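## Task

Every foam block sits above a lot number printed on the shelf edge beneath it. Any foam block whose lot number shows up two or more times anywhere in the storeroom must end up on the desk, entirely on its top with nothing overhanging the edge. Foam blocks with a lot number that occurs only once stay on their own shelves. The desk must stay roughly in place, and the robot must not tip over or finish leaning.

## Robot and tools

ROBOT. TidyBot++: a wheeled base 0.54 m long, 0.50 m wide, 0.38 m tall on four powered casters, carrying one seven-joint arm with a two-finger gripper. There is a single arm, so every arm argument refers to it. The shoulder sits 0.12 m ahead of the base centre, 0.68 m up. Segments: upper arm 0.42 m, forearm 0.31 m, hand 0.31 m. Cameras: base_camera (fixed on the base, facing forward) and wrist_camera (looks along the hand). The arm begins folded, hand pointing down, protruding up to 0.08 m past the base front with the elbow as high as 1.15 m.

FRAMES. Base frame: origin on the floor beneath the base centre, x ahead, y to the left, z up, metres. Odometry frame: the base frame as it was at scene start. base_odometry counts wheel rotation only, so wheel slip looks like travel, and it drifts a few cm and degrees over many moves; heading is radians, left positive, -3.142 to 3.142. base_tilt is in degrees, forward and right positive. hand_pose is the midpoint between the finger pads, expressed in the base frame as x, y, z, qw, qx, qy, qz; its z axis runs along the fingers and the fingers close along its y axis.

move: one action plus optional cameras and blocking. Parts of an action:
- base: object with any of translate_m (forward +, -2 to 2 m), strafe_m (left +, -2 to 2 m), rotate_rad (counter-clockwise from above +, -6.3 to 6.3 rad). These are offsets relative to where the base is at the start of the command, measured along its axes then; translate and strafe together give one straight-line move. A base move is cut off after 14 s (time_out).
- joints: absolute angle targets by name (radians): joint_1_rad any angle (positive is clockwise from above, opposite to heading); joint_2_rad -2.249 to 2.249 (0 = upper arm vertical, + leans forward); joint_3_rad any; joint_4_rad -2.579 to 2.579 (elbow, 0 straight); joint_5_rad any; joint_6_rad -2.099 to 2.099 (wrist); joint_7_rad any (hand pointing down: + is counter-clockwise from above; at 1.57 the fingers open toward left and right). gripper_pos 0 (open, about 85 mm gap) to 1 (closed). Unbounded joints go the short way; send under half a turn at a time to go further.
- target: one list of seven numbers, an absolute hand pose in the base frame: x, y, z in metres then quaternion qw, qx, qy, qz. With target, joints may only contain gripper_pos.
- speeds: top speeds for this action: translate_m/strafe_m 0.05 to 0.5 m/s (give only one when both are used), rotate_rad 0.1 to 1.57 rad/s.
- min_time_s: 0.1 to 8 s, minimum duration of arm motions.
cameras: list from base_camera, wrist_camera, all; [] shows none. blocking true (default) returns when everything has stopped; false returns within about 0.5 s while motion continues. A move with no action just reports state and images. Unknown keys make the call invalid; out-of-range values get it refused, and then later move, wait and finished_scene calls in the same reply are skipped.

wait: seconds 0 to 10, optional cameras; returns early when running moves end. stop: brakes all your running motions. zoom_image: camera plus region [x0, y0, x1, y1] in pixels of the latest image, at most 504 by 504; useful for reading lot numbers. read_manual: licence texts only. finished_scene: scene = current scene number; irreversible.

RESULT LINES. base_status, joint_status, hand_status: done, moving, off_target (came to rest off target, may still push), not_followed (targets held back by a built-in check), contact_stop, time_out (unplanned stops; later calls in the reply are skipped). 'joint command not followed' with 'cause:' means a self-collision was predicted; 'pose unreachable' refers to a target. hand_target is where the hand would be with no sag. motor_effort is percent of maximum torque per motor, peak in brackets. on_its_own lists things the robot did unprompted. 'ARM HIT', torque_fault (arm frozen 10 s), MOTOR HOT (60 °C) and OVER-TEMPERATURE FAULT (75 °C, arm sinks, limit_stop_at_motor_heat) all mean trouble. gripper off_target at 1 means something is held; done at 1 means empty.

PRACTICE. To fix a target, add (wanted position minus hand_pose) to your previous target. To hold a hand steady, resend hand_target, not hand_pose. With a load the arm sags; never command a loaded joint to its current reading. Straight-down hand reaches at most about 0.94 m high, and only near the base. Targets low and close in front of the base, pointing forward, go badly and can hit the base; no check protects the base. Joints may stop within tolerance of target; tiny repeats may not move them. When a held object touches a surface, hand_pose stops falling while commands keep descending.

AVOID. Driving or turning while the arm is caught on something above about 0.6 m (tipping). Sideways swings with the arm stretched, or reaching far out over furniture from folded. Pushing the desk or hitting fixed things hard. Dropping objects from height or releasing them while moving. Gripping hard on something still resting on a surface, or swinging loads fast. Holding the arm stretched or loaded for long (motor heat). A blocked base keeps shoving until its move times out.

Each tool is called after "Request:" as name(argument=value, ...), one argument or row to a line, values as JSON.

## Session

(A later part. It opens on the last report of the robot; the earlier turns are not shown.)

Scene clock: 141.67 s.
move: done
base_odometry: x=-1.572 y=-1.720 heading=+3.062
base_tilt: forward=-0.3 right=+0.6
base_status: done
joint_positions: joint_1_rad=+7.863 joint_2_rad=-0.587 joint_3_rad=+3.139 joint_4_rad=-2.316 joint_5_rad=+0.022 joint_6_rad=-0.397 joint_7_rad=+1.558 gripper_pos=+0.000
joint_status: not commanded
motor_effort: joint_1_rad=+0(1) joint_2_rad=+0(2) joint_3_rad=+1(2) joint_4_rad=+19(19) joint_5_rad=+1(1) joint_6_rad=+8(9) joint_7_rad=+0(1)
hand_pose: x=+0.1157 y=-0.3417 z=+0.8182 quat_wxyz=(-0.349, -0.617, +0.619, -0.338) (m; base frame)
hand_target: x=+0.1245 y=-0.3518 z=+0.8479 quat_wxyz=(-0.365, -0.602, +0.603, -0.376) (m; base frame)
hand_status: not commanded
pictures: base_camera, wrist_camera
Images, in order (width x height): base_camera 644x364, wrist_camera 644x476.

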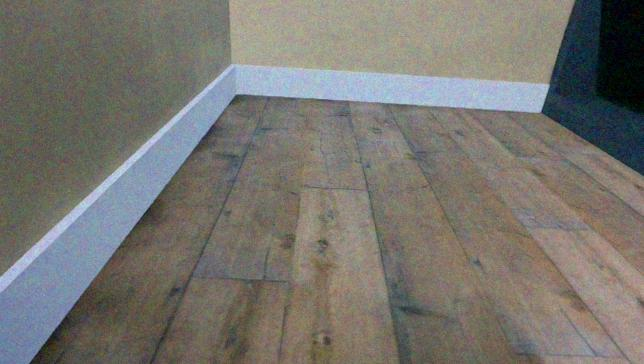

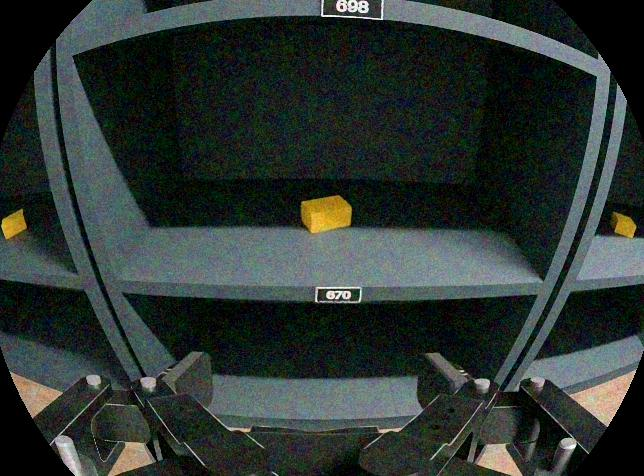

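Request:
zoom_image(
  camera="wrist_camera",
  region=[312, 0, 392, 30],
)

Request:
zoom_image(
  camera="wrist_camera",
  region=[302, 275, 374, 315],
)

Request:
move(
  base={"translate_m":0.88},
  cameras=["all"],
)

Request:
zoom_image(
  camera="wrist_camera",
  region=[250, 0, 400, 40],
)

Scaled by 6.300.

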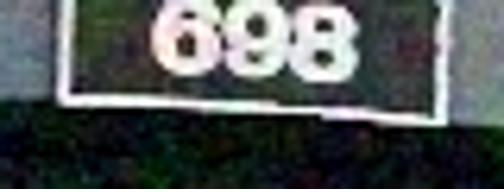

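Scaled by 7.000.

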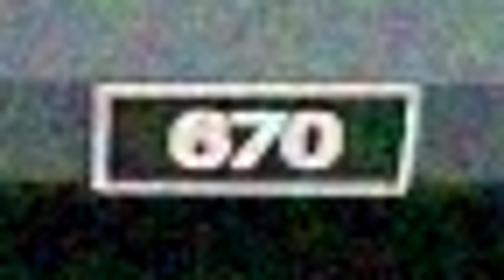

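Scene clock: 144.97 s.
move: done
base_odometry: x=-2.450 y=-1.650 heading=+3.062
base_tilt: forward=-0.3 right=+0.6
base_status: done
joint_positions: joint_1_rad=+7.859 joint_2_rad=-0.560 joint_3_rad=+3.139 joint_4_rad=-2.316 joint_5_rad=+0.022 joint_6_rad=-0.397 joint_7_rad=+1.558 gripper_pos=+0.000
joint_status: not commanded
motor_effort: joint_1_rad=+0(2) joint_2_rad=-11(12) joint_3_rad=+0(1) joint_4_rad=+19(20) joint_5_rad=+1(1) joint_6_rad=+7(9) joint_7_rad=+0(1)
hand_pose: x=+0.1170 y=-0.3453 z=+0.8090 quat_wxyz=(-0.340, -0.623, +0.622, -0.331) (m; base frame)
hand_target: x=+0.1245 y=-0.3518 z=+0.8479 quat_wxyz=(-0.365, -0.602, +0.603, -0.376) (m; base frame)
hand_status: not commanded
pictures: base_camera, wrist_camera
Images, in order (width x height): base_camera 644x364, wrist_camera 644x476.

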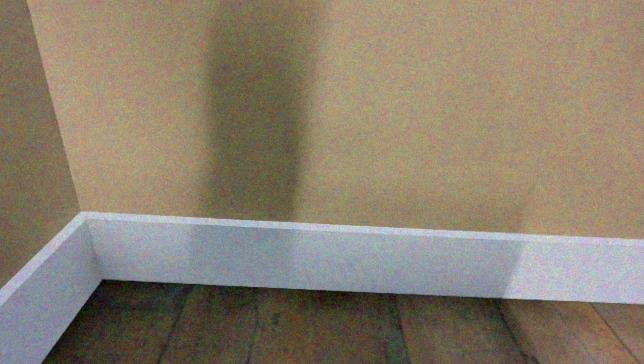

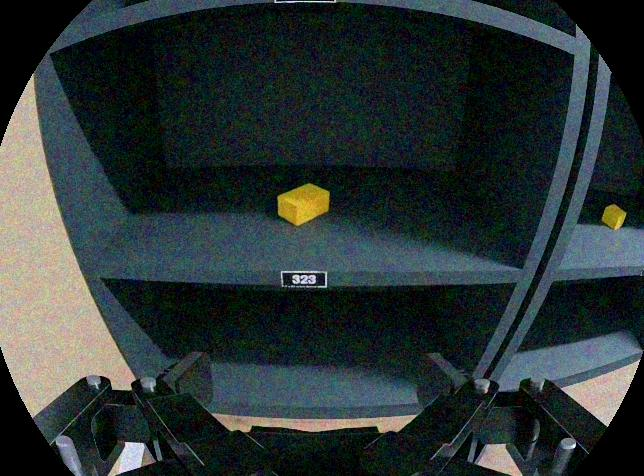

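Scaled by 3.360.

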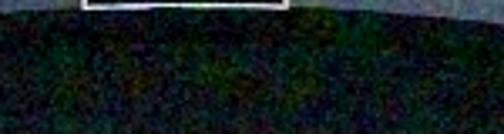

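Request:
move(
  base={"strafe_m":-0.09},
)

Request:
move(
  joints={"joint_2_rad":-0.5,"joint_4_rad":-2.3,"joint_6_rad":0.1},
  cameras=["wrist_camera"],
)

Scene clock: 146.50 s.
move: done
base_odometry: x=-2.443 y=-1.560 heading=+3.062
base_tilt: forward=-0.3 right=+0.6
base_status: done
joint_positions: joint_1_rad=+7.859 joint_2_rad=-0.600 joint_3_rad=+3.139 joint_4_rad=-2.316 joint_5_rad=+0.022 joint_6_rad=-0.397 joint_7_rad=+1.558 gripper_pos=+0.000
joint_status: not commanded
motor_effort: joint_1_rad=-1(1) joint_2_rad=+0(12) joint_3_rad=+1(1) joint_4_rad=+19(20) joint_5_rad=+1(1) joint_6_rad=+8(9) joint_7_rad=+0(1)
hand_pose: x=+0.1171 y=-0.3401 z=+0.8227 quat_wxyz=(-0.353, -0.616, +0.615, -0.343) (m; base frame)
hand_target: x=+0.1245 y=-0.3518 z=+0.8479 quat_wxyz=(-0.365, -0.602, +0.603, -0.376) (m; base frame)
hand_status: not commanded
pictures: none

Scene clock: 147.80 s.
move: done
base_odometry: x=-2.443 y=-1.560 heading=+3.062
base_tilt: forward=-0.3 right=+0.6
base_status: not commanded
joint_positions: joint_1_rad=+7.859 joint_2_rad=-0.513 joint_3_rad=+3.139 joint_4_rad=-2.316 joint_5_rad=+0.022 joint_6_rad=+0.032 joint_7_rad=+1.558 gripper_pos=+0.000
joint_status: all done
motor_effort: joint_1_rad=+0(1) joint_2_rad=-3(4) joint_3_rad=+1(1) joint_4_rad=+19(21) joint_5_rad=+1(1) joint_6_rad=+9(9) joint_7_rad=+0(1)
hand_pose: x=+0.1199 y=-0.4044 z=+0.9146 quat_wxyz=(-0.451, -0.550, +0.545, -0.445) (m; base frame)
hand_target: x=+0.1191 y=-0.4131 z=+0.9395 quat_wxyz=(-0.465, -0.527, +0.535, -0.468) (m; base frame)
hand_status: not commanded
pictures: wrist_camera
Images, in order (width x height): wrist_camera 644x476.

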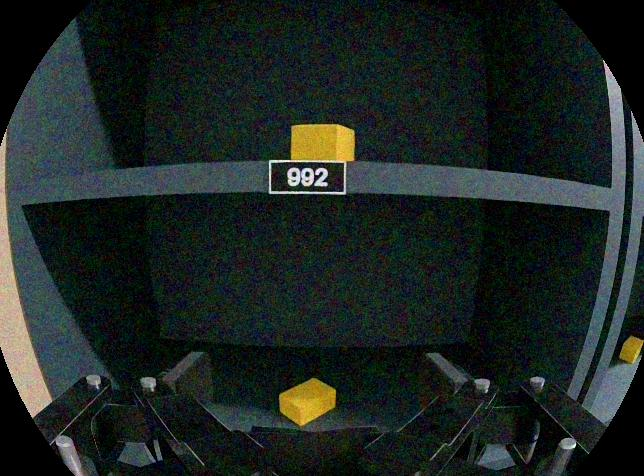

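Request:
move(
  base={"translate_m":-0.90},
  joints={"joint_1_rad":7.835},
)

Request:
move(
  joints={"joint_2_rad":-0.115,"joint_4_rad":-1.13,"joint_6_rad":-1.04},
  cameras=["all"],
)

Scene clock: 151.47 s.
move: done
base_odometry: x=-1.545 y=-1.631 heading=+3.063
base_tilt: forward=-0.4 right=+0.6
base_status: done
joint_positions: joint_1_rad=+7.845 joint_2_rad=-0.513 joint_3_rad=+3.139 joint_4_rad=-2.316 joint_5_rad=+0.022 joint_6_rad=+0.035 joint_7_rad=+1.558 gripper_pos=+0.000
joint_status: all done
motor_effort: joint_1_rad=+0(1) joint_2_rad=-3(4) joint_3_rad=+1(2) joint_4_rad=+19(20) joint_5_rad=+1(1) joint_6_rad=+9(10) joint_7_rad=+0(1)
hand_pose: x=+0.1254 y=-0.4045 z=+0.9152 quat_wxyz=(-0.448, -0.553, +0.541, -0.449) (m; base frame)
hand_target: x=+0.1269 y=-0.4130 z=+0.9395 quat_wxyz=(-0.461, -0.533, +0.530, -0.472) (m; base frame)
hand_status: not commanded
pictures: none

Scene clock: 154.27 s.
move: done
base_odometry: x=-1.545 y=-1.631 heading=+3.063
base_tilt: forward=-0.4 right=+0.6
base_status: not commanded
joint_positions: joint_1_rad=+7.845 joint_2_rad=-0.145 joint_3_rad=+3.139 joint_4_rad=-1.158 joint_5_rad=+0.022 joint_6_rad=-0.982 joint_7_rad=+1.558 gripper_pos=+0.000
joint_status: all done
motor_effort: joint_1_rad=-1(1) joint_2_rad=-12(13) joint_3_rad=+0(1) joint_4_rad=+17(21) joint_5_rad=+1(1) joint_6_rad=+8(11) joint_7_rad=+0(1)
hand_pose: x=+0.1204 y=-0.4894 z=+1.1365 quat_wxyz=(-0.387, -0.594, +0.594, -0.380) (m; base frame)
hand_target: x=+0.1405 y=-0.4938 z=+1.1210 quat_wxyz=(-0.353, -0.620, +0.590, -0.378) (m; base frame)
hand_status: not commanded
pictures: base_camera, wrist_camera
Images, in order (width x height): base_camera 644x364, wrist_camera 644x476.

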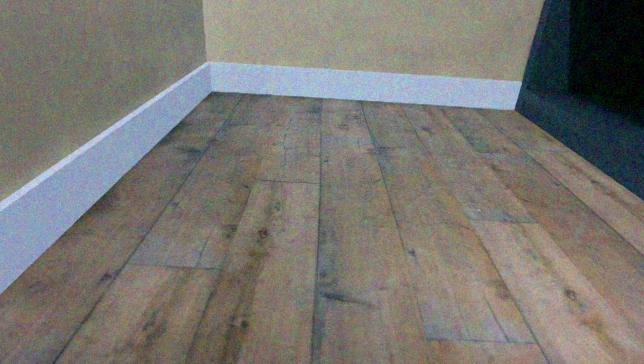

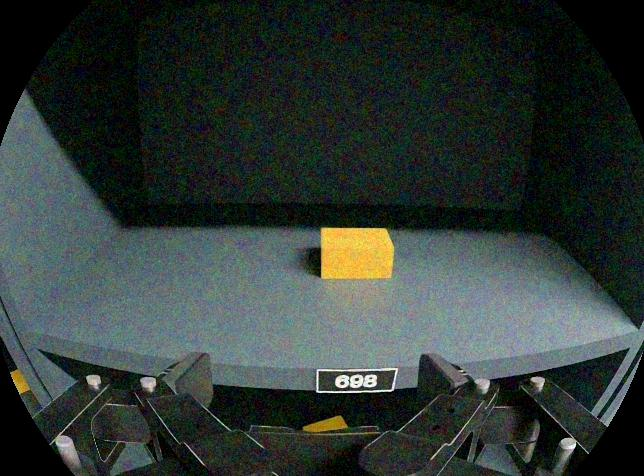

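Request:
move(
  joints={"joint_1_rad":6.30,"joint_2_rad":-0.5,"joint_4_rad":-2.45,"joint_6_rad":-0.5},
)

Request:
move(
  base={"rotate_rad":-1.571},
  cameras=["all"],
)

Scene clock: 159.67 s.
move: done
base_odometry: x=-1.545 y=-1.631 heading=+3.063
base_tilt: forward=-0.4 right=+0.6
base_status: not commanded
joint_positions: joint_1_rad=+6.319 joint_2_rad=-0.482 joint_3_rad=+3.139 joint_4_rad=-2.410 joint_5_rad=+0.021 joint_6_rad=-0.562 joint_7_rad=+1.558 gripper_pos=+0.000
joint_status: all done
motor_effort: joint_1_rad=-1(2) joint_2_rad=-2(14) joint_3_rad=+1(2) joint_4_rad=+17(20) joint_5_rad=+1(2) joint_6_rad=+6(9) joint_7_rad=+0(1)
hand_pose: x=+0.4068 y=-0.0118 z=+0.6970 quat_wxyz=(-0.012, -0.947, +0.015, -0.320) (m; base frame)
hand_target: x=+0.4080 y=+0.0025 z=+0.6951 quat_wxyz=(+0.007, -0.941, +0.007, -0.339) (m; base frame)
hand_status: not commanded
pictures: none

Scene clock: 161.97 s.
move: done
base_odometry: x=-1.545 y=-1.631 heading=+1.493
base_tilt: forward=-0.4 right=+0.6
base_status: done
joint_positions: joint_1_rad=+6.316 joint_2_rad=-0.483 joint_3_rad=+3.139 joint_4_rad=-2.410 joint_5_rad=+0.021 joint_6_rad=-0.557 joint_7_rad=+1.558 gripper_pos=+0.000
joint_status: not commanded
motor_effort: joint_1_rad=+0(1) joint_2_rad=-2(2) joint_3_rad=+1(1) joint_4_rad=+17(18) joint_5_rad=+1(1) joint_6_rad=+6(6) joint_7_rad=+0(1)
hand_pose: x=+0.4082 y=-0.0109 z=+0.6984 quat_wxyz=(-0.012, -0.946, +0.014, -0.323) (m; base frame)
hand_target: x=+0.4080 y=+0.0025 z=+0.6951 quat_wxyz=(+0.007, -0.941, +0.007, -0.339) (m; base frame)
hand_status: not commanded
pictures: base_camera, wrist_camera
Images, in order (width x height): base_camera 644x364, wrist_camera 644x476.

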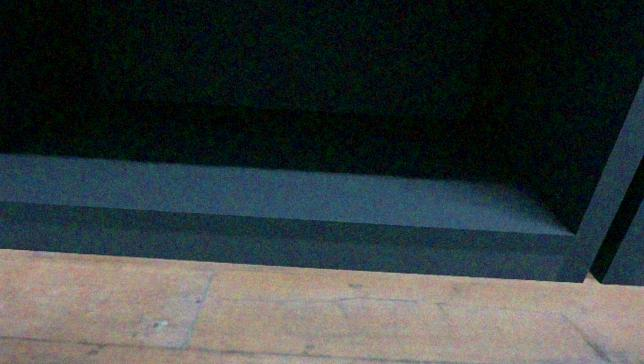

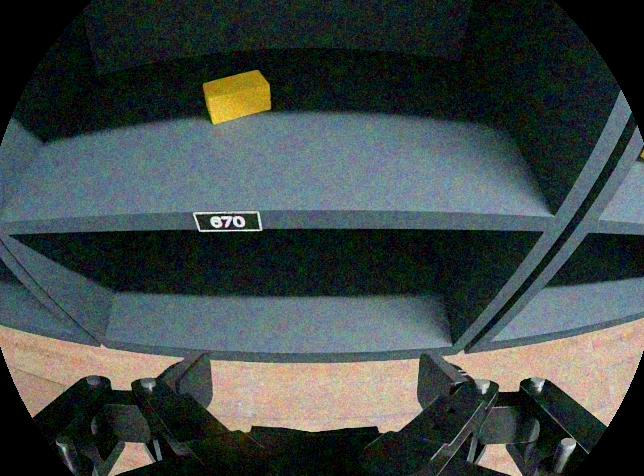

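Request:
move(
  base={"translate_m":-0.05,"strafe_m":0.35},
)

Request:
move(
  joints={"joint_1_rad":6.264,"joint_2_rad":0.334,"joint_4_rad":-0.715,"joint_5_rad":1.26,"joint_6_rad":-1.84,"joint_7_rad":0.435},
  cameras=["all"],
)

Scene clock: 164.40 s.
move: done
base_odometry: x=-1.898 y=-1.654 heading=+1.492
base_tilt: forward=-0.3 right=+0.6
base_status: done
joint_positions: joint_1_rad=+6.316 joint_2_rad=-0.484 joint_3_rad=+3.139 joint_4_rad=-2.410 joint_5_rad=+0.021 joint_6_rad=-0.557 joint_7_rad=+1.558 gripper_pos=+0.000
joint_status: not commanded
motor_effort: joint_1_rad=-1(1) joint_2_rad=-1(2) joint_3_rad=+1(2) joint_4_rad=+17(18) joint_5_rad=+1(1) joint_6_rad=+6(6) joint_7_rad=+0(1)
hand_pose: x=+0.4082 y=-0.0109 z=+0.6986 quat_wxyz=(-0.012, -0.946, +0.014, -0.323) (m; base frame)
hand_target: x=+0.4080 y=+0.0025 z=+0.6951 quat_wxyz=(+0.007, -0.941, +0.007, -0.339) (m; base frame)
hand_status: not commanded
pictures: none

Scene clock: 167.60 s.
move: done
base_odometry: x=-1.898 y=-1.654 heading=+1.492
base_tilt: forward=-0.3 right=+0.6
base_status: not commanded
joint_positions: joint_1_rad=+6.284 joint_2_rad=+0.294 joint_3_rad=+3.139 joint_4_rad=-0.743 joint_5_rad=+1.183 joint_6_rad=-1.785 joint_7_rad=+0.480 gripper_pos=+0.000
joint_status: all done
motor_effort: joint_1_rad=-1(2) joint_2_rad=-22(22) joint_3_rad=+1(1) joint_4_rad=+12(19) joint_5_rad=+8(9) joint_6_rad=+4(7) joint_7_rad=+0(1)
hand_pose: x=+0.5135 y=-0.2800 z=+1.1116 quat_wxyz=(-0.374, -0.595, +0.599, -0.383) (m; base frame)
hand_target: x=+0.5090 y=-0.2772 z=+1.1149 quat_wxyz=(-0.400, -0.560, +0.617, -0.382) (m; base frame)
hand_status: not commanded
pictures: base_camera, wrist_camera
Images, in order (width x height): base_camera 644x364, wrist_camera 644x476.

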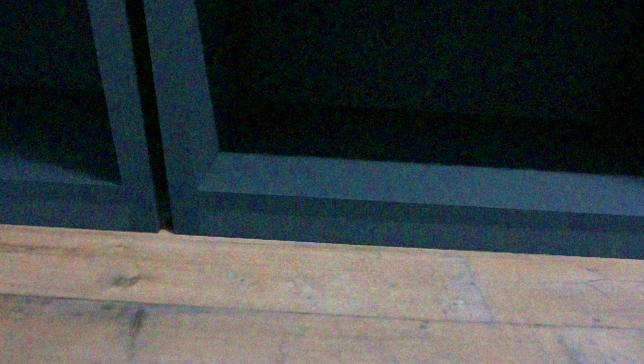

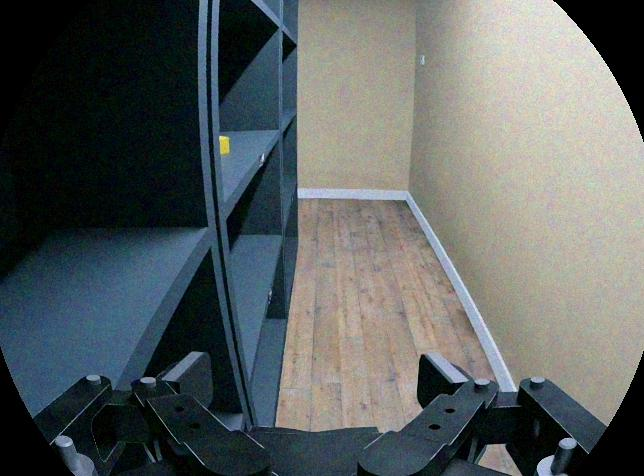

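Request:
move(
  base={"translate_m":0.33},
  speeds={"translate_m":0.25},
  cameras=["all"],
)

Scene clock: 170.10 s.
move: done
base_odometry: x=-1.873 y=-1.325 heading=+1.492
base_tilt: forward=-0.3 right=+0.6
base_status: done
joint_positions: joint_1_rad=+6.281 joint_2_rad=+0.307 joint_3_rad=+3.139 joint_4_rad=-0.740 joint_5_rad=+1.188 joint_6_rad=-1.790 joint_7_rad=+0.478 gripper_pos=+0.000
joint_status: not commanded
motor_effort: joint_1_rad=-1(2) joint_2_rad=-22(25) joint_3_rad=+1(2) joint_4_rad=+12(14) joint_5_rad=+8(9) joint_6_rad=+4(6) joint_7_rad=+0(1)
hand_pose: x=+0.5181 y=-0.2792 z=+1.1071 quat_wxyz=(-0.379, -0.596, +0.598, -0.379) (m; base frame)
hand_target: x=+0.5090 y=-0.2772 z=+1.1149 quat_wxyz=(-0.400, -0.560, +0.617, -0.382) (m; base frame)
hand_status: not commanded
pictures: base_camera, wrist_camera
Images, in order (width x height): base_camera 644x364, wrist_camera 644x476.

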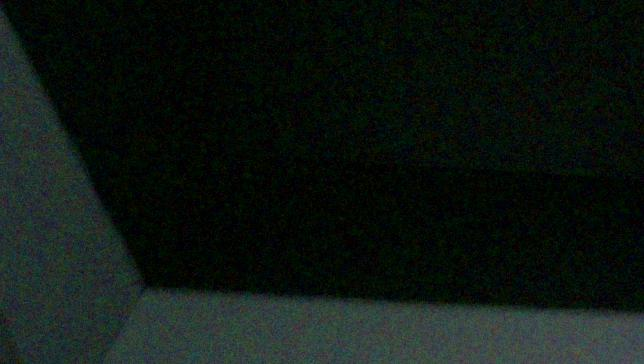

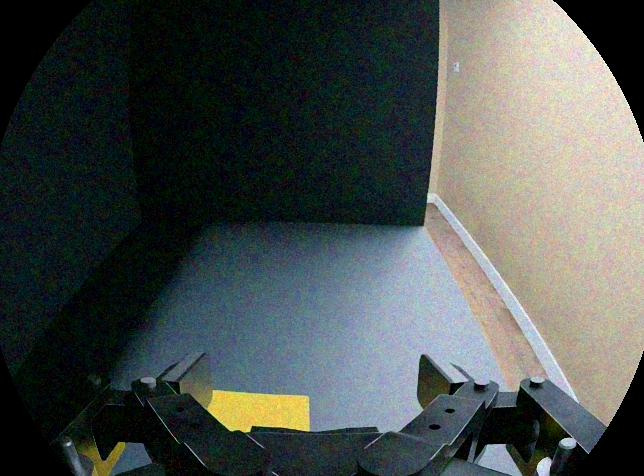

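Request:
move(
  joints={"joint_1_rad":6.232,"joint_2_rad":0.45,"joint_4_rad":-0.575,"joint_5_rad":1.285,"joint_6_rad":-1.875,"joint_7_rad":0.54},
  min_time_s=1,
  cameras=["wrist_camera"],
)

Scene clock: 172.23 s.
move: done
base_odometry: x=-1.873 y=-1.325 heading=+1.492
base_tilt: forward=-0.3 right=+0.6
base_status: not commanded
joint_positions: joint_1_rad=+6.250 joint_2_rad=+0.412 joint_3_rad=+3.139 joint_4_rad=-0.601 joint_5_rad=+1.210 joint_6_rad=-1.822 joint_7_rad=+0.501 gripper_pos=+0.000
joint_status: all done
motor_effort: joint_1_rad=-1(2) joint_2_rad=-25(26) joint_3_rad=+2(2) joint_4_rad=+12(13) joint_5_rad=+8(9) joint_6_rad=+4(5) joint_7_rad=+0(1)
hand_pose: x=+0.5551 y=-0.2660 z=+1.1018 quat_wxyz=(-0.379, -0.596, +0.596, -0.381) (m; base frame)
hand_target: x=+0.5486 y=-0.2622 z=+1.1036 quat_wxyz=(-0.418, -0.585, +0.592, -0.364) (m; base frame)
hand_status: not commanded
pictures: wrist_camera
Images, in order (width x height): wrist_camera 644x476.

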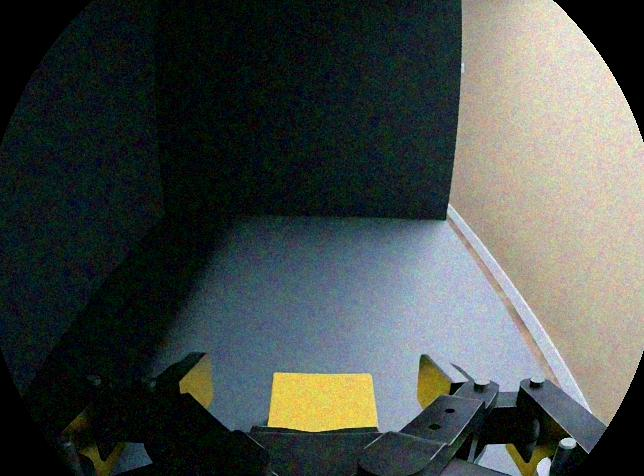

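Request:
move(
  joints={"joint_2_rad":0.34,"joint_4_rad":-0.867,"joint_5_rad":1.10,"joint_6_rad":-1.695,"joint_7_rad":0.29},
  min_time_s=1,
  cameras=["wrist_camera"],
)

Scene clock: 173.97 s.
move: done
base_odometry: x=-1.873 y=-1.325 heading=+1.492
base_tilt: forward=-0.3 right=+0.6
base_status: not commanded
joint_positions: joint_1_rad=+6.250 joint_2_rad=+0.360 joint_3_rad=+3.139 joint_4_rad=-0.831 joint_5_rad=+1.176 joint_6_rad=-1.750 joint_7_rad=+0.335 gripper_pos=+0.000
joint_status: all done
motor_effort: joint_1_rad=+0(1) joint_2_rad=-24(26) joint_3_rad=+2(2) joint_4_rad=+14(15) joint_5_rad=+9(10) joint_6_rad=+3(5) joint_7_rad=+0(1)
hand_pose: x=+0.5615 y=-0.2663 z=+1.0613 quat_wxyz=(-0.379, -0.597, +0.594, -0.383) (m; base frame)
hand_target: x=+0.5805 y=-0.2509 z=+1.0454 quat_wxyz=(-0.336, -0.619, +0.591, -0.394) (m; base frame)
hand_status: not commanded
pictures: wrist_camera
Images, in order (width x height): wrist_camera 644x476.

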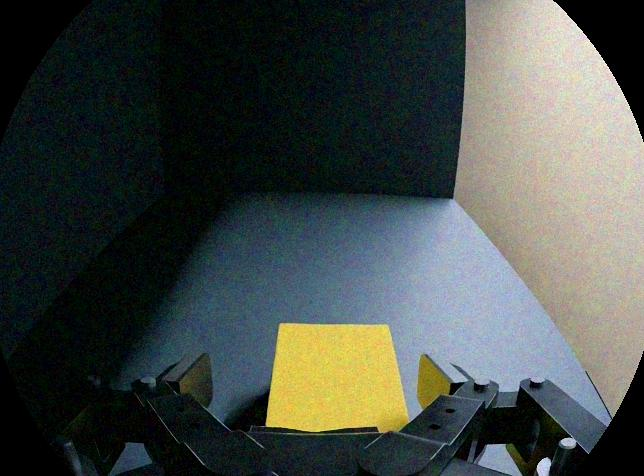

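Request:
move(
  joints={"joint_2_rad":0.306,"joint_4_rad":-1.022,"joint_5_rad":1.075,"joint_6_rad":-1.652,"joint_7_rad":0.18},
  min_time_s=1,
  cameras=["wrist_camera"],
)

Scene clock: 176.23 s.
move: done
base_odometry: x=-1.873 y=-1.325 heading=+1.492
base_tilt: forward=-0.3 right=+0.6
base_status: not commanded
joint_positions: joint_1_rad=+6.250 joint_2_rad=+0.328 joint_3_rad=+3.139 joint_4_rad=-0.987 joint_5_rad=+1.159 joint_6_rad=-1.707 joint_7_rad=+0.224 gripper_pos=+0.000
joint_status: all done
motor_effort: joint_1_rad=-1(1) joint_2_rad=-23(26) joint_3_rad=+1(2) joint_4_rad=+14(15) joint_5_rad=+9(10) joint_6_rad=+2(4) joint_7_rad=+0(1)
hand_pose: x=+0.5587 y=-0.2662 z=+1.0293 quat_wxyz=(-0.382, -0.597, +0.594, -0.381) (m; base frame)
hand_target: x=+0.5753 y=-0.2487 z=+1.0090 quat_wxyz=(-0.334, -0.620, +0.596, -0.386) (m; base frame)
hand_status: not commanded
pictures: wrist_camera
Images, in order (width x height): wrist_camera 644x476.

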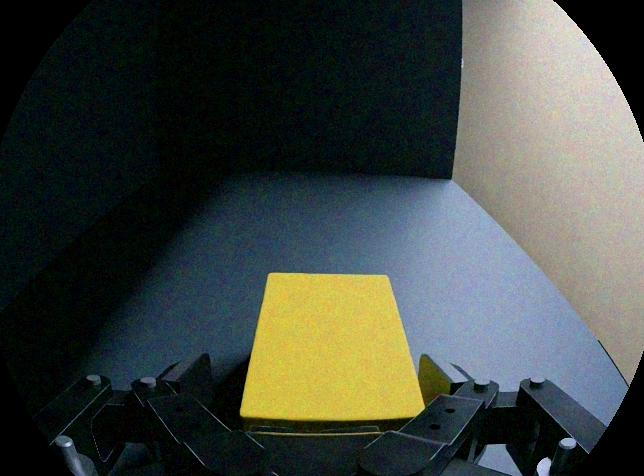

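Request:
move(
  joints={"gripper_pos":0.55},
  cameras=["wrist_camera"],
)

Scene clock: 177.27 s.
move: off_target
base_odometry: x=-1.873 y=-1.325 heading=+1.492
base_tilt: forward=-0.3 right=+0.6
base_status: not commanded
joint_positions: joint_1_rad=+6.249 joint_2_rad=+0.324 joint_3_rad=+3.139 joint_4_rad=-0.987 joint_5_rad=+1.157 joint_6_rad=-1.706 joint_7_rad=+0.223 gripper_pos=+0.394
joint_status: gripper_pos off_target (ended at +0.394, target +0.550)
motor_effort: joint_1_rad=-1(1) joint_2_rad=-24(24) joint_3_rad=+1(2) joint_4_rad=+13(14) joint_5_rad=+9(9) joint_6_rad=+2(3) joint_7_rad=+0(1)
hand_pose: x=+0.5583 y=-0.2654 z=+1.0302 quat_wxyz=(-0.379, -0.598, +0.594, -0.382) (m; base frame)
hand_target: x=+0.5753 y=-0.2487 z=+1.0090 quat_wxyz=(-0.334, -0.620, +0.596, -0.386) (m; base frame)
hand_status: not commanded
pictures: wrist_camera
Images, in order (width x height): wrist_camera 644x476.

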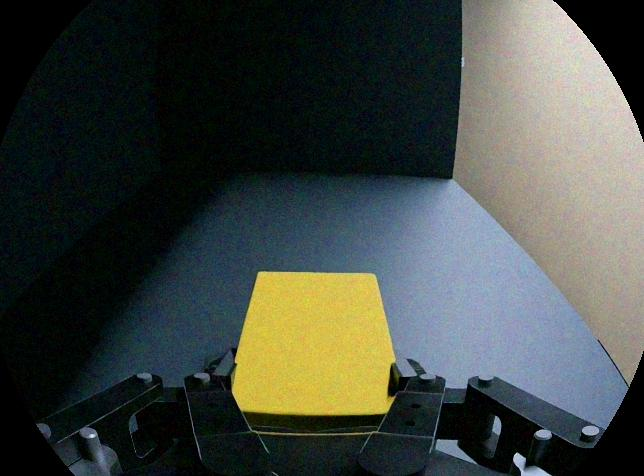

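Request:
move(
  joints={"joint_2_rad":0.44,"joint_4_rad":-0.59,"joint_5_rad":1.28,"joint_6_rad":-1.87,"joint_7_rad":0.52},
  min_time_s=1.2,
  cameras=["wrist_camera"],
)

Request:
move(
  base={"translate_m":-0.32},
  speeds={"translate_m":0.3},
  cameras=["wrist_camera"],
)

Scene clock: 179.57 s.
move: done
base_odometry: x=-1.873 y=-1.325 heading=+1.492
base_tilt: forward=-0.3 right=+0.6
base_status: not commanded
joint_positions: joint_1_rad=+6.249 joint_2_rad=+0.396 joint_3_rad=+3.139 joint_4_rad=-0.618 joint_5_rad=+1.207 joint_6_rad=-1.817 joint_7_rad=+0.474 gripper_pos=+0.394
joint_status: all done
motor_effort: joint_1_rad=+0(1) joint_2_rad=-24(25) joint_3_rad=+2(2) joint_4_rad=+13(15) joint_5_rad=+8(11) joint_6_rad=+5(5) joint_7_rad=+0(1)
hand_pose: x=+0.5509 y=-0.2657 z=+1.1043 quat_wxyz=(-0.372, -0.590, +0.603, -0.388) (m; base frame)
hand_target: x=+0.5471 y=-0.2623 z=+1.1037 quat_wxyz=(-0.414, -0.582, +0.595, -0.368) (m; base frame)
hand_status: not commanded
pictures: wrist_camera
Images, in order (width x height): wrist_camera 644x476.

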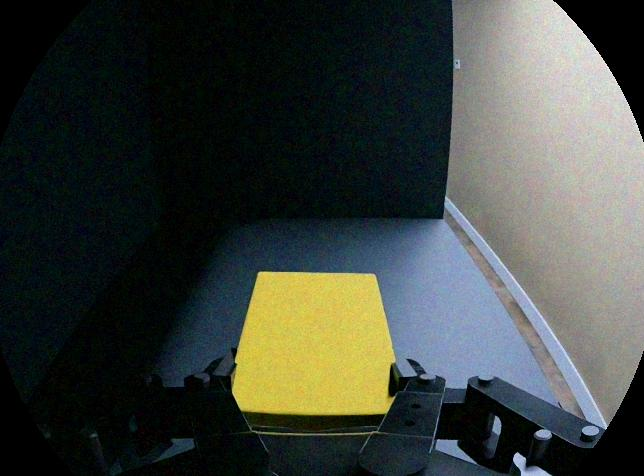

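Scene clock: 181.70 s.
move: done
base_odometry: x=-1.898 y=-1.644 heading=+1.494
base_tilt: forward=-0.3 right=+0.6
base_status: done
joint_positions: joint_1_rad=+6.244 joint_2_rad=+0.420 joint_3_rad=+3.139 joint_4_rad=-0.613 joint_5_rad=+1.211 joint_6_rad=-1.824 joint_7_rad=+0.477 gripper_pos=+0.394
joint_status: not commanded
motor_effort: joint_1_rad=+0(5) joint_2_rad=-25(29) joint_3_rad=+2(3) joint_4_rad=+13(14) joint_5_rad=+8(9) joint_6_rad=+4(5) joint_7_rad=+0(1)
hand_pose: x=+0.5595 y=-0.2634 z=+1.0953 quat_wxyz=(-0.380, -0.594, +0.599, -0.380) (m; base frame)
hand_target: x=+0.5471 y=-0.2623 z=+1.1037 quat_wxyz=(-0.414, -0.582, +0.595, -0.368) (m; base frame)
hand_status: not commanded
pictures: wrist_camera
Images, in order (width x height): wrist_camera 644x476.

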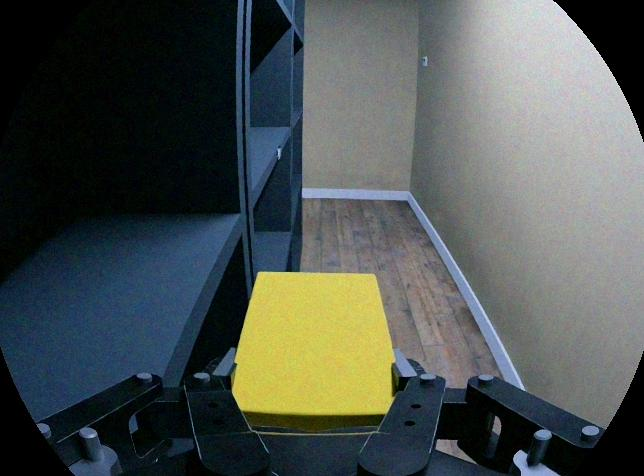

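Request:
move(
  joints={"joint_2_rad":0.05,"joint_4_rad":-1.35,"joint_5_rad":1.05,"joint_6_rad":-1.5,"joint_7_rad":0.3},
)

Request:
move(
  base={"strafe_m":-1.6},
  joints={"joint_1_rad":6.283,"joint_2_rad":-0.5,"joint_4_rad":-2.45,"joint_5_rad":-0.03,"joint_6_rad":-0.5,"joint_7_rad":1.54},
  cameras=["all"],
)

Scene clock: 184.23 s.
move: done
base_odometry: x=-1.898 y=-1.644 heading=+1.494
base_tilt: forward=-0.3 right=+0.6
base_status: not commanded
joint_positions: joint_1_rad=+6.244 joint_2_rad=+0.070 joint_3_rad=+3.139 joint_4_rad=-1.312 joint_5_rad=+1.135 joint_6_rad=-1.557 joint_7_rad=+0.344 gripper_pos=+0.394
joint_status: all done
motor_effort: joint_1_rad=-1(1) joint_2_rad=-17(26) joint_3_rad=+1(2) joint_4_rad=+16(16) joint_5_rad=+9(10) joint_6_rad=+3(4) joint_7_rad=+0(2)
hand_pose: x=+0.4974 y=-0.2656 z=+1.0318 quat_wxyz=(-0.381, -0.670, +0.507, -0.386) (m; base frame)
hand_target: x=+0.5110 y=-0.2484 z=+1.0067 quat_wxyz=(-0.331, -0.690, +0.513, -0.390) (m; base frame)
hand_status: not commanded
pictures: none

Scene clock: 188.80 s.
move: done
base_odometry: x=-0.302 y=-1.767 heading=+1.493
base_tilt: forward=-0.3 right=+0.6
base_status: done
joint_positions: joint_1_rad=+6.264 joint_2_rad=-0.483 joint_3_rad=+3.139 joint_4_rad=-2.411 joint_5_rad=+0.039 joint_6_rad=-0.562 joint_7_rad=+1.497 gripper_pos=+0.394
joint_status: all done
motor_effort: joint_1_rad=+0(2) joint_2_rad=-1(17) joint_3_rad=+1(3) joint_4_rad=+16(18) joint_5_rad=+1(10) joint_6_rad=+6(7) joint_7_rad=+0(1)
hand_pose: x=+0.4068 y=+0.0012 z=+0.6970 quat_wxyz=(+0.000, -0.947, +0.012, -0.320) (m; base frame)
hand_target: x=+0.4079 y=+0.0059 z=+0.6950 quat_wxyz=(+0.016, -0.940, +0.024, -0.339) (m; base frame)
hand_status: not commanded
pictures: base_camera, wrist_camera
Images, in order (width x height): base_camera 644x364, wrist_camera 644x476.

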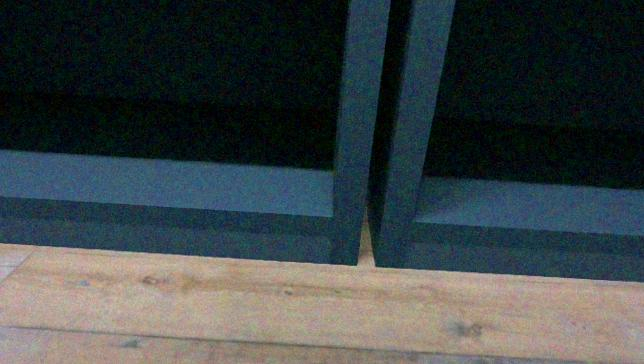

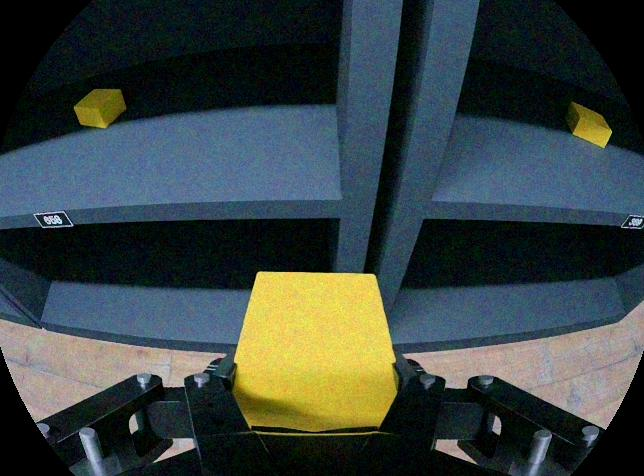

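Request:
move(
  base={"strafe_m":-1.5,"translate_m":-0.05,"rotate_rad":-0.02},
  cameras=["all"],
)

Scene clock: 193.53 s.
move: done
base_odometry: x=+1.189 y=-1.934 heading=+1.472
base_tilt: forward=-0.4 right=+0.6
base_status: done
joint_positions: joint_1_rad=+6.265 joint_2_rad=-0.484 joint_3_rad=+3.139 joint_4_rad=-2.411 joint_5_rad=+0.036 joint_6_rad=-0.562 joint_7_rad=+1.497 gripper_pos=+0.394
joint_status: not commanded
motor_effort: joint_1_rad=-1(1) joint_2_rad=-2(3) joint_3_rad=+1(2) joint_4_rad=+17(18) joint_5_rad=+1(2) joint_6_rad=+6(7) joint_7_rad=+0(1)
hand_pose: x=+0.4069 y=+0.0013 z=+0.6973 quat_wxyz=(+0.001, -0.947, +0.014, -0.321) (m; base frame)
hand_target: x=+0.4079 y=+0.0059 z=+0.6950 quat_wxyz=(+0.016, -0.940, +0.024, -0.339) (m; base frame)
hand_status: not commanded
pictures: base_camera, wrist_camera
Images, in order (width x height): base_camera 644x364, wrist_camera 644x476.

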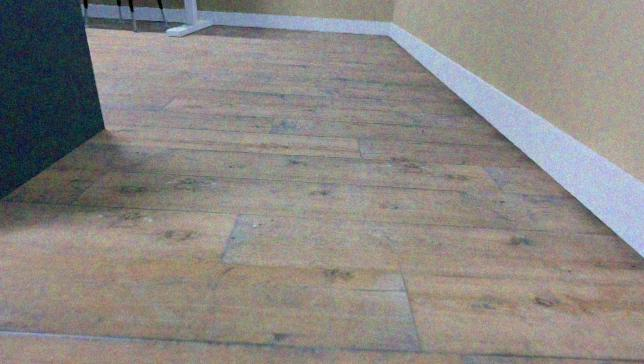

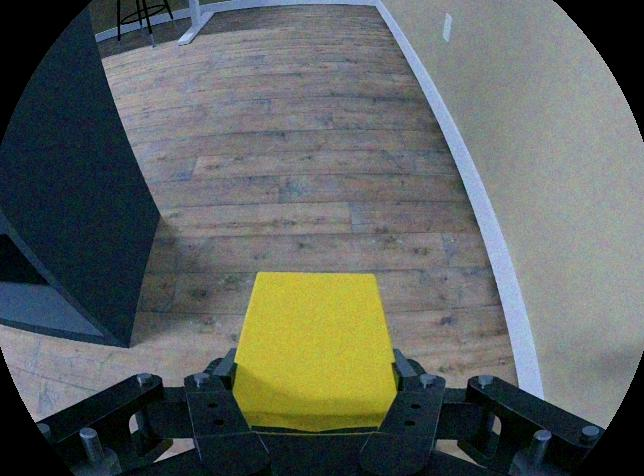

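Request:
move(
  base={"translate_m":1.8,"strafe_m":0.05},
)

Request:
move(
  base={"strafe_m":1.5},
  cameras=["all"],
)

Scene clock: 198.77 s.
move: done
base_odometry: x=+1.318 y=-0.138 heading=+1.471
base_tilt: forward=-0.4 right=+0.6
base_status: done
joint_positions: joint_1_rad=+6.265 joint_2_rad=-0.490 joint_3_rad=+3.139 joint_4_rad=-2.413 joint_5_rad=+0.036 joint_6_rad=-0.557 joint_7_rad=+1.497 gripper_pos=+0.394
joint_status: not commanded
motor_effort: joint_1_rad=+0(1) joint_2_rad=-2(3) joint_3_rad=+1(1) joint_4_rad=+17(19) joint_5_rad=+1(1) joint_6_rad=+6(7) joint_7_rad=-1(1)
hand_pose: x=+0.4073 y=+0.0013 z=+0.6992 quat_wxyz=(+0.001, -0.946, +0.014, -0.325) (m; base frame)
hand_target: x=+0.4079 y=+0.0059 z=+0.6950 quat_wxyz=(+0.016, -0.940, +0.024, -0.339) (m; base frame)
hand_status: not commanded
pictures: none

Scene clock: 203.13 s.
move: done
base_odometry: x=-0.175 y=+0.012 heading=+1.471
base_tilt: forward=-0.3 right=+0.6
base_status: done
joint_positions: joint_1_rad=+6.265 joint_2_rad=-0.490 joint_3_rad=+3.139 joint_4_rad=-2.413 joint_5_rad=+0.035 joint_6_rad=-0.557 joint_7_rad=+1.497 gripper_pos=+0.394
joint_status: not commanded
motor_effort: joint_1_rad=+0(1) joint_2_rad=-1(2) joint_3_rad=+0(1) joint_4_rad=+17(18) joint_5_rad=+1(1) joint_6_rad=+5(7) joint_7_rad=+0(1)
hand_pose: x=+0.4073 y=+0.0014 z=+0.6992 quat_wxyz=(+0.001, -0.946, +0.014, -0.325) (m; base frame)
hand_target: x=+0.4079 y=+0.0059 z=+0.6950 quat_wxyz=(+0.016, -0.940, +0.024, -0.339) (m; base frame)
hand_status: not commanded
pictures: base_camera, wrist_camera
Images, in order (width x height): base_camera 644x364, wrist_camera 644x476.

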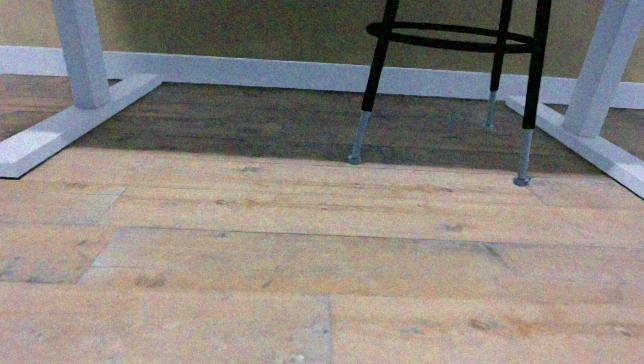

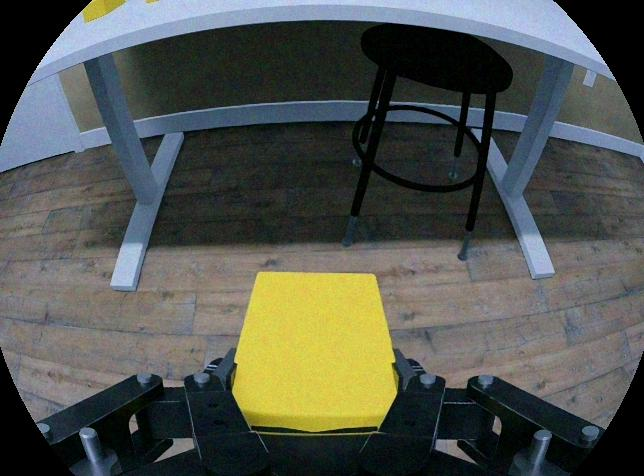

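Request:
move(
  joints={"joint_1_rad":6.295,"joint_2_rad":-0.01,"joint_4_rad":-1.975,"joint_5_rad":-0.03,"joint_6_rad":0.02,"joint_7_rad":1.56},
)

Request:
move(
  base={"translate_m":0.40},
  cameras=["wrist_camera"],
)

Scene clock: 205.57 s.
move: done
base_odometry: x=-0.175 y=+0.012 heading=+1.471
base_tilt: forward=-0.3 right=+0.6
base_status: not commanded
joint_positions: joint_1_rad=+6.275 joint_2_rad=-0.036 joint_3_rad=+3.139 joint_4_rad=-2.004 joint_5_rad=+0.035 joint_6_rad=-0.048 joint_7_rad=+1.517 gripper_pos=+0.394
joint_status: all done
motor_effort: joint_1_rad=-1(2) joint_2_rad=-16(18) joint_3_rad=+0(1) joint_4_rad=+18(19) joint_5_rad=+1(2) joint_6_rad=+8(9) joint_7_rad=+0(1)
hand_pose: x=+0.6746 y=+0.0069 z=+0.8470 quat_wxyz=(+0.007, -0.846, +0.004, -0.534) (m; base frame)
hand_target: x=+0.6948 y=-0.0056 z=+0.8680 quat_wxyz=(+0.008, -0.826, +0.022, -0.563) (m; base frame)
hand_status: not commanded
pictures: none

Scene clock: 207.73 s.
move: done
base_odometry: x=-0.135 y=+0.410 heading=+1.472
base_tilt: forward=-0.3 right=+0.6
base_status: done
joint_positions: joint_1_rad=+6.276 joint_2_rad=-0.028 joint_3_rad=+3.139 joint_4_rad=-2.000 joint_5_rad=+0.035 joint_6_rad=-0.042 joint_7_rad=+1.517 gripper_pos=+0.394
joint_status: not commanded
motor_effort: joint_1_rad=+0(1) joint_2_rad=-16(19) joint_3_rad=+0(1) joint_4_rad=+18(19) joint_5_rad=+1(1) joint_6_rad=+8(10) joint_7_rad=+0(0)
hand_pose: x=+0.6778 y=+0.0062 z=+0.8463 quat_wxyz=(+0.007, -0.845, +0.004, -0.534) (m; base frame)
hand_target: x=+0.6948 y=-0.0056 z=+0.8680 quat_wxyz=(+0.008, -0.826, +0.022, -0.563) (m; base frame)
hand_status: not commanded
pictures: wrist_camera
Images, in order (width x height): wrist_camera 644x476.

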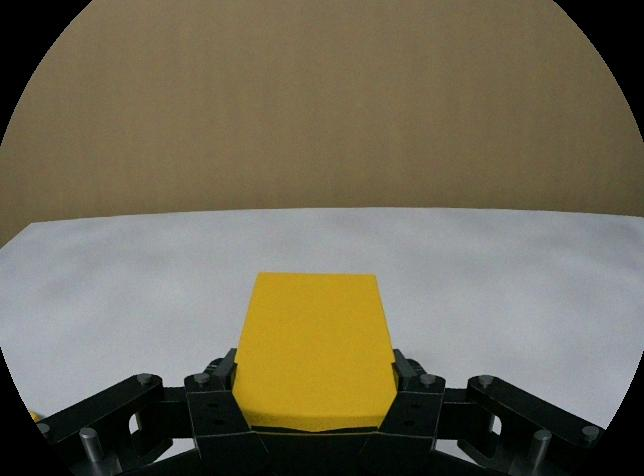

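Request:
move(
  joints={"joint_2_rad":0.098,"joint_4_rad":-2.21,"joint_6_rad":0.30},
  min_time_s=1.5,
)

Request:
move(
  joints={"joint_2_rad":0.118},
  min_time_s=0.6,
)

Request:
move(
  joints={"joint_2_rad":0.138},
  min_time_s=0.6,
  cameras=["wrist_camera"],
)

Scene clock: 210.17 s.
move: done
base_odometry: x=-0.135 y=+0.410 heading=+1.472
base_tilt: forward=-0.3 right=+0.6
base_status: not commanded
joint_positions: joint_1_rad=+6.276 joint_2_rad=+0.066 joint_3_rad=+3.139 joint_4_rad=-2.174 joint_5_rad=+0.035 joint_6_rad=+0.233 joint_7_rad=+1.517 gripper_pos=+0.394
joint_status: all done
motor_effort: joint_1_rad=-1(1) joint_2_rad=-18(19) joint_3_rad=+0(0) joint_4_rad=+16(19) joint_5_rad=+1(1) joint_6_rad=+8(10) joint_7_rad=-1(1)
hand_pose: x=+0.6752 y=+0.0092 z=+0.7750 quat_wxyz=(+0.011, -0.843, +0.002, -0.537) (m; base frame)
hand_target: x=+0.6748 y=-0.0080 z=+0.7574 quat_wxyz=(+0.004, -0.843, +0.024, -0.537) (m; base frame)
hand_status: not commanded
pictures: none

Scene clock: 211.07 s.
move: done
base_odometry: x=-0.135 y=+0.410 heading=+1.472
base_tilt: forward=-0.3 right=+0.6
base_status: not commanded
joint_positions: joint_1_rad=+6.276 joint_2_rad=+0.084 joint_3_rad=+3.139 joint_4_rad=-2.174 joint_5_rad=+0.035 joint_6_rad=+0.234 joint_7_rad=+1.517 gripper_pos=+0.394
joint_status: all done
motor_effort: joint_1_rad=+0(1) joint_2_rad=-18(19) joint_3_rad=+0(0) joint_4_rad=+16(17) joint_5_rad=+1(1) joint_6_rad=+9(9) joint_7_rad=+0(1)
hand_pose: x=+0.6769 y=+0.0092 z=+0.7651 quat_wxyz=(+0.011, -0.848, +0.002, -0.530) (m; base frame)
hand_target: x=+0.6762 y=-0.0080 z=+0.7463 quat_wxyz=(+0.004, -0.849, +0.024, -0.528) (m; base frame)
hand_status: not commanded
pictures: none

Scene clock: 211.97 s.
move: done
base_odometry: x=-0.135 y=+0.410 heading=+1.472
base_tilt: forward=-0.3 right=+0.6
base_status: not commanded
joint_positions: joint_1_rad=+6.276 joint_2_rad=+0.093 joint_3_rad=+3.139 joint_4_rad=-2.174 joint_5_rad=+0.035 joint_6_rad=+0.241 joint_7_rad=+1.517 gripper_pos=+0.394
joint_status: all done
motor_effort: joint_1_rad=-1(1) joint_2_rad=-16(18) joint_3_rad=+0(0) joint_4_rad=+15(16) joint_5_rad=+1(1) joint_6_rad=+8(9) joint_7_rad=-1(1)
hand_pose: x=+0.6786 y=+0.0093 z=+0.7618 quat_wxyz=(+0.011, -0.849, +0.002, -0.529) (m; base frame)
hand_target: x=+0.6774 y=-0.0080 z=+0.7351 quat_wxyz=(+0.003, -0.854, +0.024, -0.520) (m; base frame)
hand_status: not commanded
pictures: wrist_camera
Images, in order (width x height): wrist_camera 644x476.

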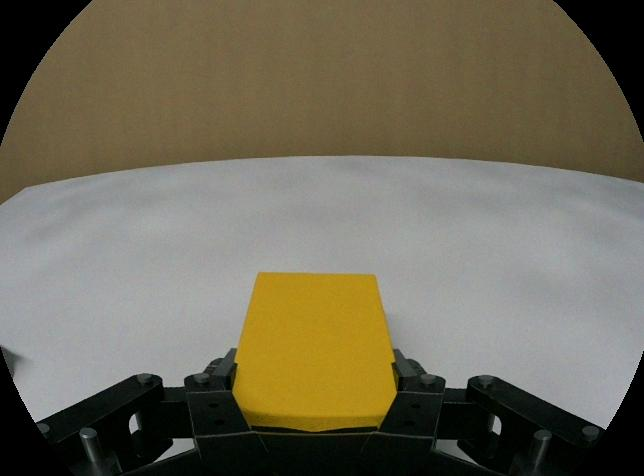

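Request:
move(
  joints={"joint_2_rad":0.15},
  min_time_s=0.5,
)

Request:
move(
  joints={"joint_2_rad":0.125,"gripper_pos":0.2},
)

Request:
move(
  joints={"gripper_pos":0.0},
  cameras=["wrist_camera"],
)

Scene clock: 212.90 s.
move: done
base_odometry: x=-0.135 y=+0.410 heading=+1.472
base_tilt: forward=-0.3 right=+0.6
base_status: not commanded
joint_positions: joint_1_rad=+6.276 joint_2_rad=+0.097 joint_3_rad=+3.139 joint_4_rad=-2.174 joint_5_rad=+0.035 joint_6_rad=+0.247 joint_7_rad=+1.518 gripper_pos=+0.394
joint_status: all done
motor_effort: joint_1_rad=-1(1) joint_2_rad=-15(17) joint_3_rad=+0(0) joint_4_rad=+14(16) joint_5_rad=+1(1) joint_6_rad=+7(8) joint_7_rad=+0(1)
hand_pose: x=+0.6797 y=+0.0094 z=+0.7613 quat_wxyz=(+0.011, -0.848, +0.002, -0.530) (m; base frame)
hand_target: x=+0.6780 y=-0.0080 z=+0.7284 quat_wxyz=(+0.003, -0.857, +0.024, -0.515) (m; base frame)
hand_status: not commanded
pictures: none

Scene clock: 213.63 s.
move: done
base_odometry: x=-0.135 y=+0.410 heading=+1.472
base_tilt: forward=-0.3 right=+0.6
base_status: not commanded
joint_positions: joint_1_rad=+6.276 joint_2_rad=+0.102 joint_3_rad=+3.139 joint_4_rad=-2.175 joint_5_rad=+0.035 joint_6_rad=+0.247 joint_7_rad=+1.518 gripper_pos=+0.200
joint_status: all done
motor_effort: joint_1_rad=+0(1) joint_2_rad=-17(19) joint_3_rad=+0(0) joint_4_rad=+15(16) joint_5_rad=+1(1) joint_6_rad=+8(9) joint_7_rad=+0(1)
hand_pose: x=+0.6799 y=+0.0094 z=+0.7582 quat_wxyz=(+0.011, -0.850, +0.002, -0.527) (m; base frame)
hand_target: x=+0.6767 y=-0.0080 z=+0.7424 quat_wxyz=(+0.003, -0.850, +0.024, -0.525) (m; base frame)
hand_status: not commanded
pictures: none

Scene clock: 214.27 s.
move: done
base_odometry: x=-0.135 y=+0.410 heading=+1.472
base_tilt: forward=-0.3 right=+0.6
base_status: not commanded
joint_positions: joint_1_rad=+6.276 joint_2_rad=+0.102 joint_3_rad=+3.139 joint_4_rad=-2.175 joint_5_rad=+0.035 joint_6_rad=+0.247 joint_7_rad=+1.518 gripper_pos=+0.000
joint_status: all done
motor_effort: joint_1_rad=+0(1) joint_2_rad=-18(19) joint_3_rad=+0(0) joint_4_rad=+15(17) joint_5_rad=+1(1) joint_6_rad=+9(9) joint_7_rad=+0(1)
hand_pose: x=+0.6799 y=+0.0094 z=+0.7582 quat_wxyz=(+0.011, -0.850, +0.002, -0.527) (m; base frame)
hand_target: x=+0.6767 y=-0.0080 z=+0.7424 quat_wxyz=(+0.003, -0.850, +0.024, -0.525) (m; base frame)
hand_status: not commanded
pictures: wrist_camera
Images, in order (width x height): wrist_camera 644x476.

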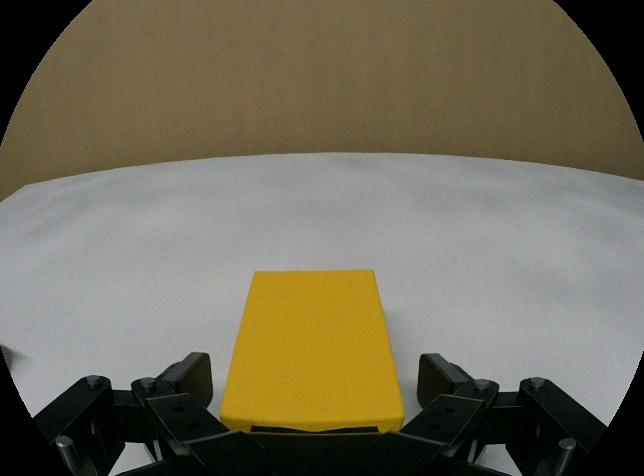

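Request:
move(
  joints={"joint_2_rad":-0.12,"joint_4_rad":-2.1,"joint_6_rad":0.1},
)

Request:
move(
  base={"translate_m":-0.45},
  joints={"joint_2_rad":-0.6,"joint_4_rad":-2.4,"joint_6_rad":0.0},
  cameras=["wrist_camera"],
)

Scene clock: 216.37 s.
move: done
base_odometry: x=-0.135 y=+0.410 heading=+1.472
base_tilt: forward=-0.3 right=+0.6
base_status: not commanded
joint_positions: joint_1_rad=+6.276 joint_2_rad=-0.115 joint_3_rad=+3.139 joint_4_rad=-2.121 joint_5_rad=+0.035 joint_6_rad=+0.157 joint_7_rad=+1.518 gripper_pos=+0.000
joint_status: all done
motor_effort: joint_1_rad=-1(1) joint_2_rad=-14(20) joint_3_rad=+0(0) joint_4_rad=+18(19) joint_5_rad=+1(1) joint_6_rad=+9(10) joint_7_rad=+0(1)
hand_pose: x=+0.6550 y=+0.0082 z=+0.8818 quat_wxyz=(+0.010, -0.798, +0.002, -0.602) (m; base frame)
hand_target: x=+0.6535 y=-0.0059 z=+0.8798 quat_wxyz=(+0.007, -0.807, +0.022, -0.590) (m; base frame)
hand_status: not commanded
pictures: none

Scene clock: 218.83 s.
move: done
base_odometry: x=-0.179 y=-0.038 heading=+1.473
base_tilt: forward=-0.4 right=+0.6
base_status: done
joint_positions: joint_1_rad=+6.279 joint_2_rad=-0.595 joint_3_rad=+3.139 joint_4_rad=-2.360 joint_5_rad=+0.035 joint_6_rad=+0.055 joint_7_rad=+1.518 gripper_pos=+0.000
joint_status: all done
motor_effort: joint_1_rad=-1(2) joint_2_rad=-1(18) joint_3_rad=+1(3) joint_4_rad=+19(21) joint_5_rad=+1(1) joint_6_rad=+9(10) joint_7_rad=+0(1)
hand_pose: x=+0.4999 y=+0.0048 z=+0.9265 quat_wxyz=(+0.008, -0.754, +0.003, -0.656) (m; base frame)
hand_target: x=+0.4907 y=-0.0030 z=+0.8870 quat_wxyz=(+0.009, -0.783, +0.021, -0.622) (m; base frame)
hand_status: not commanded
pictures: wrist_camera
Images, in order (width x height): wrist_camera 644x476.

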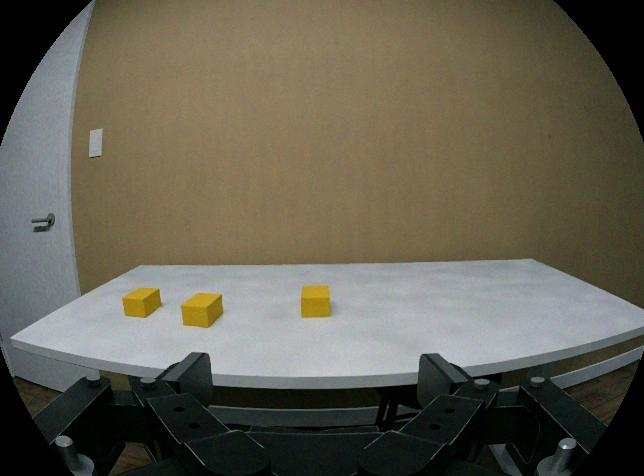

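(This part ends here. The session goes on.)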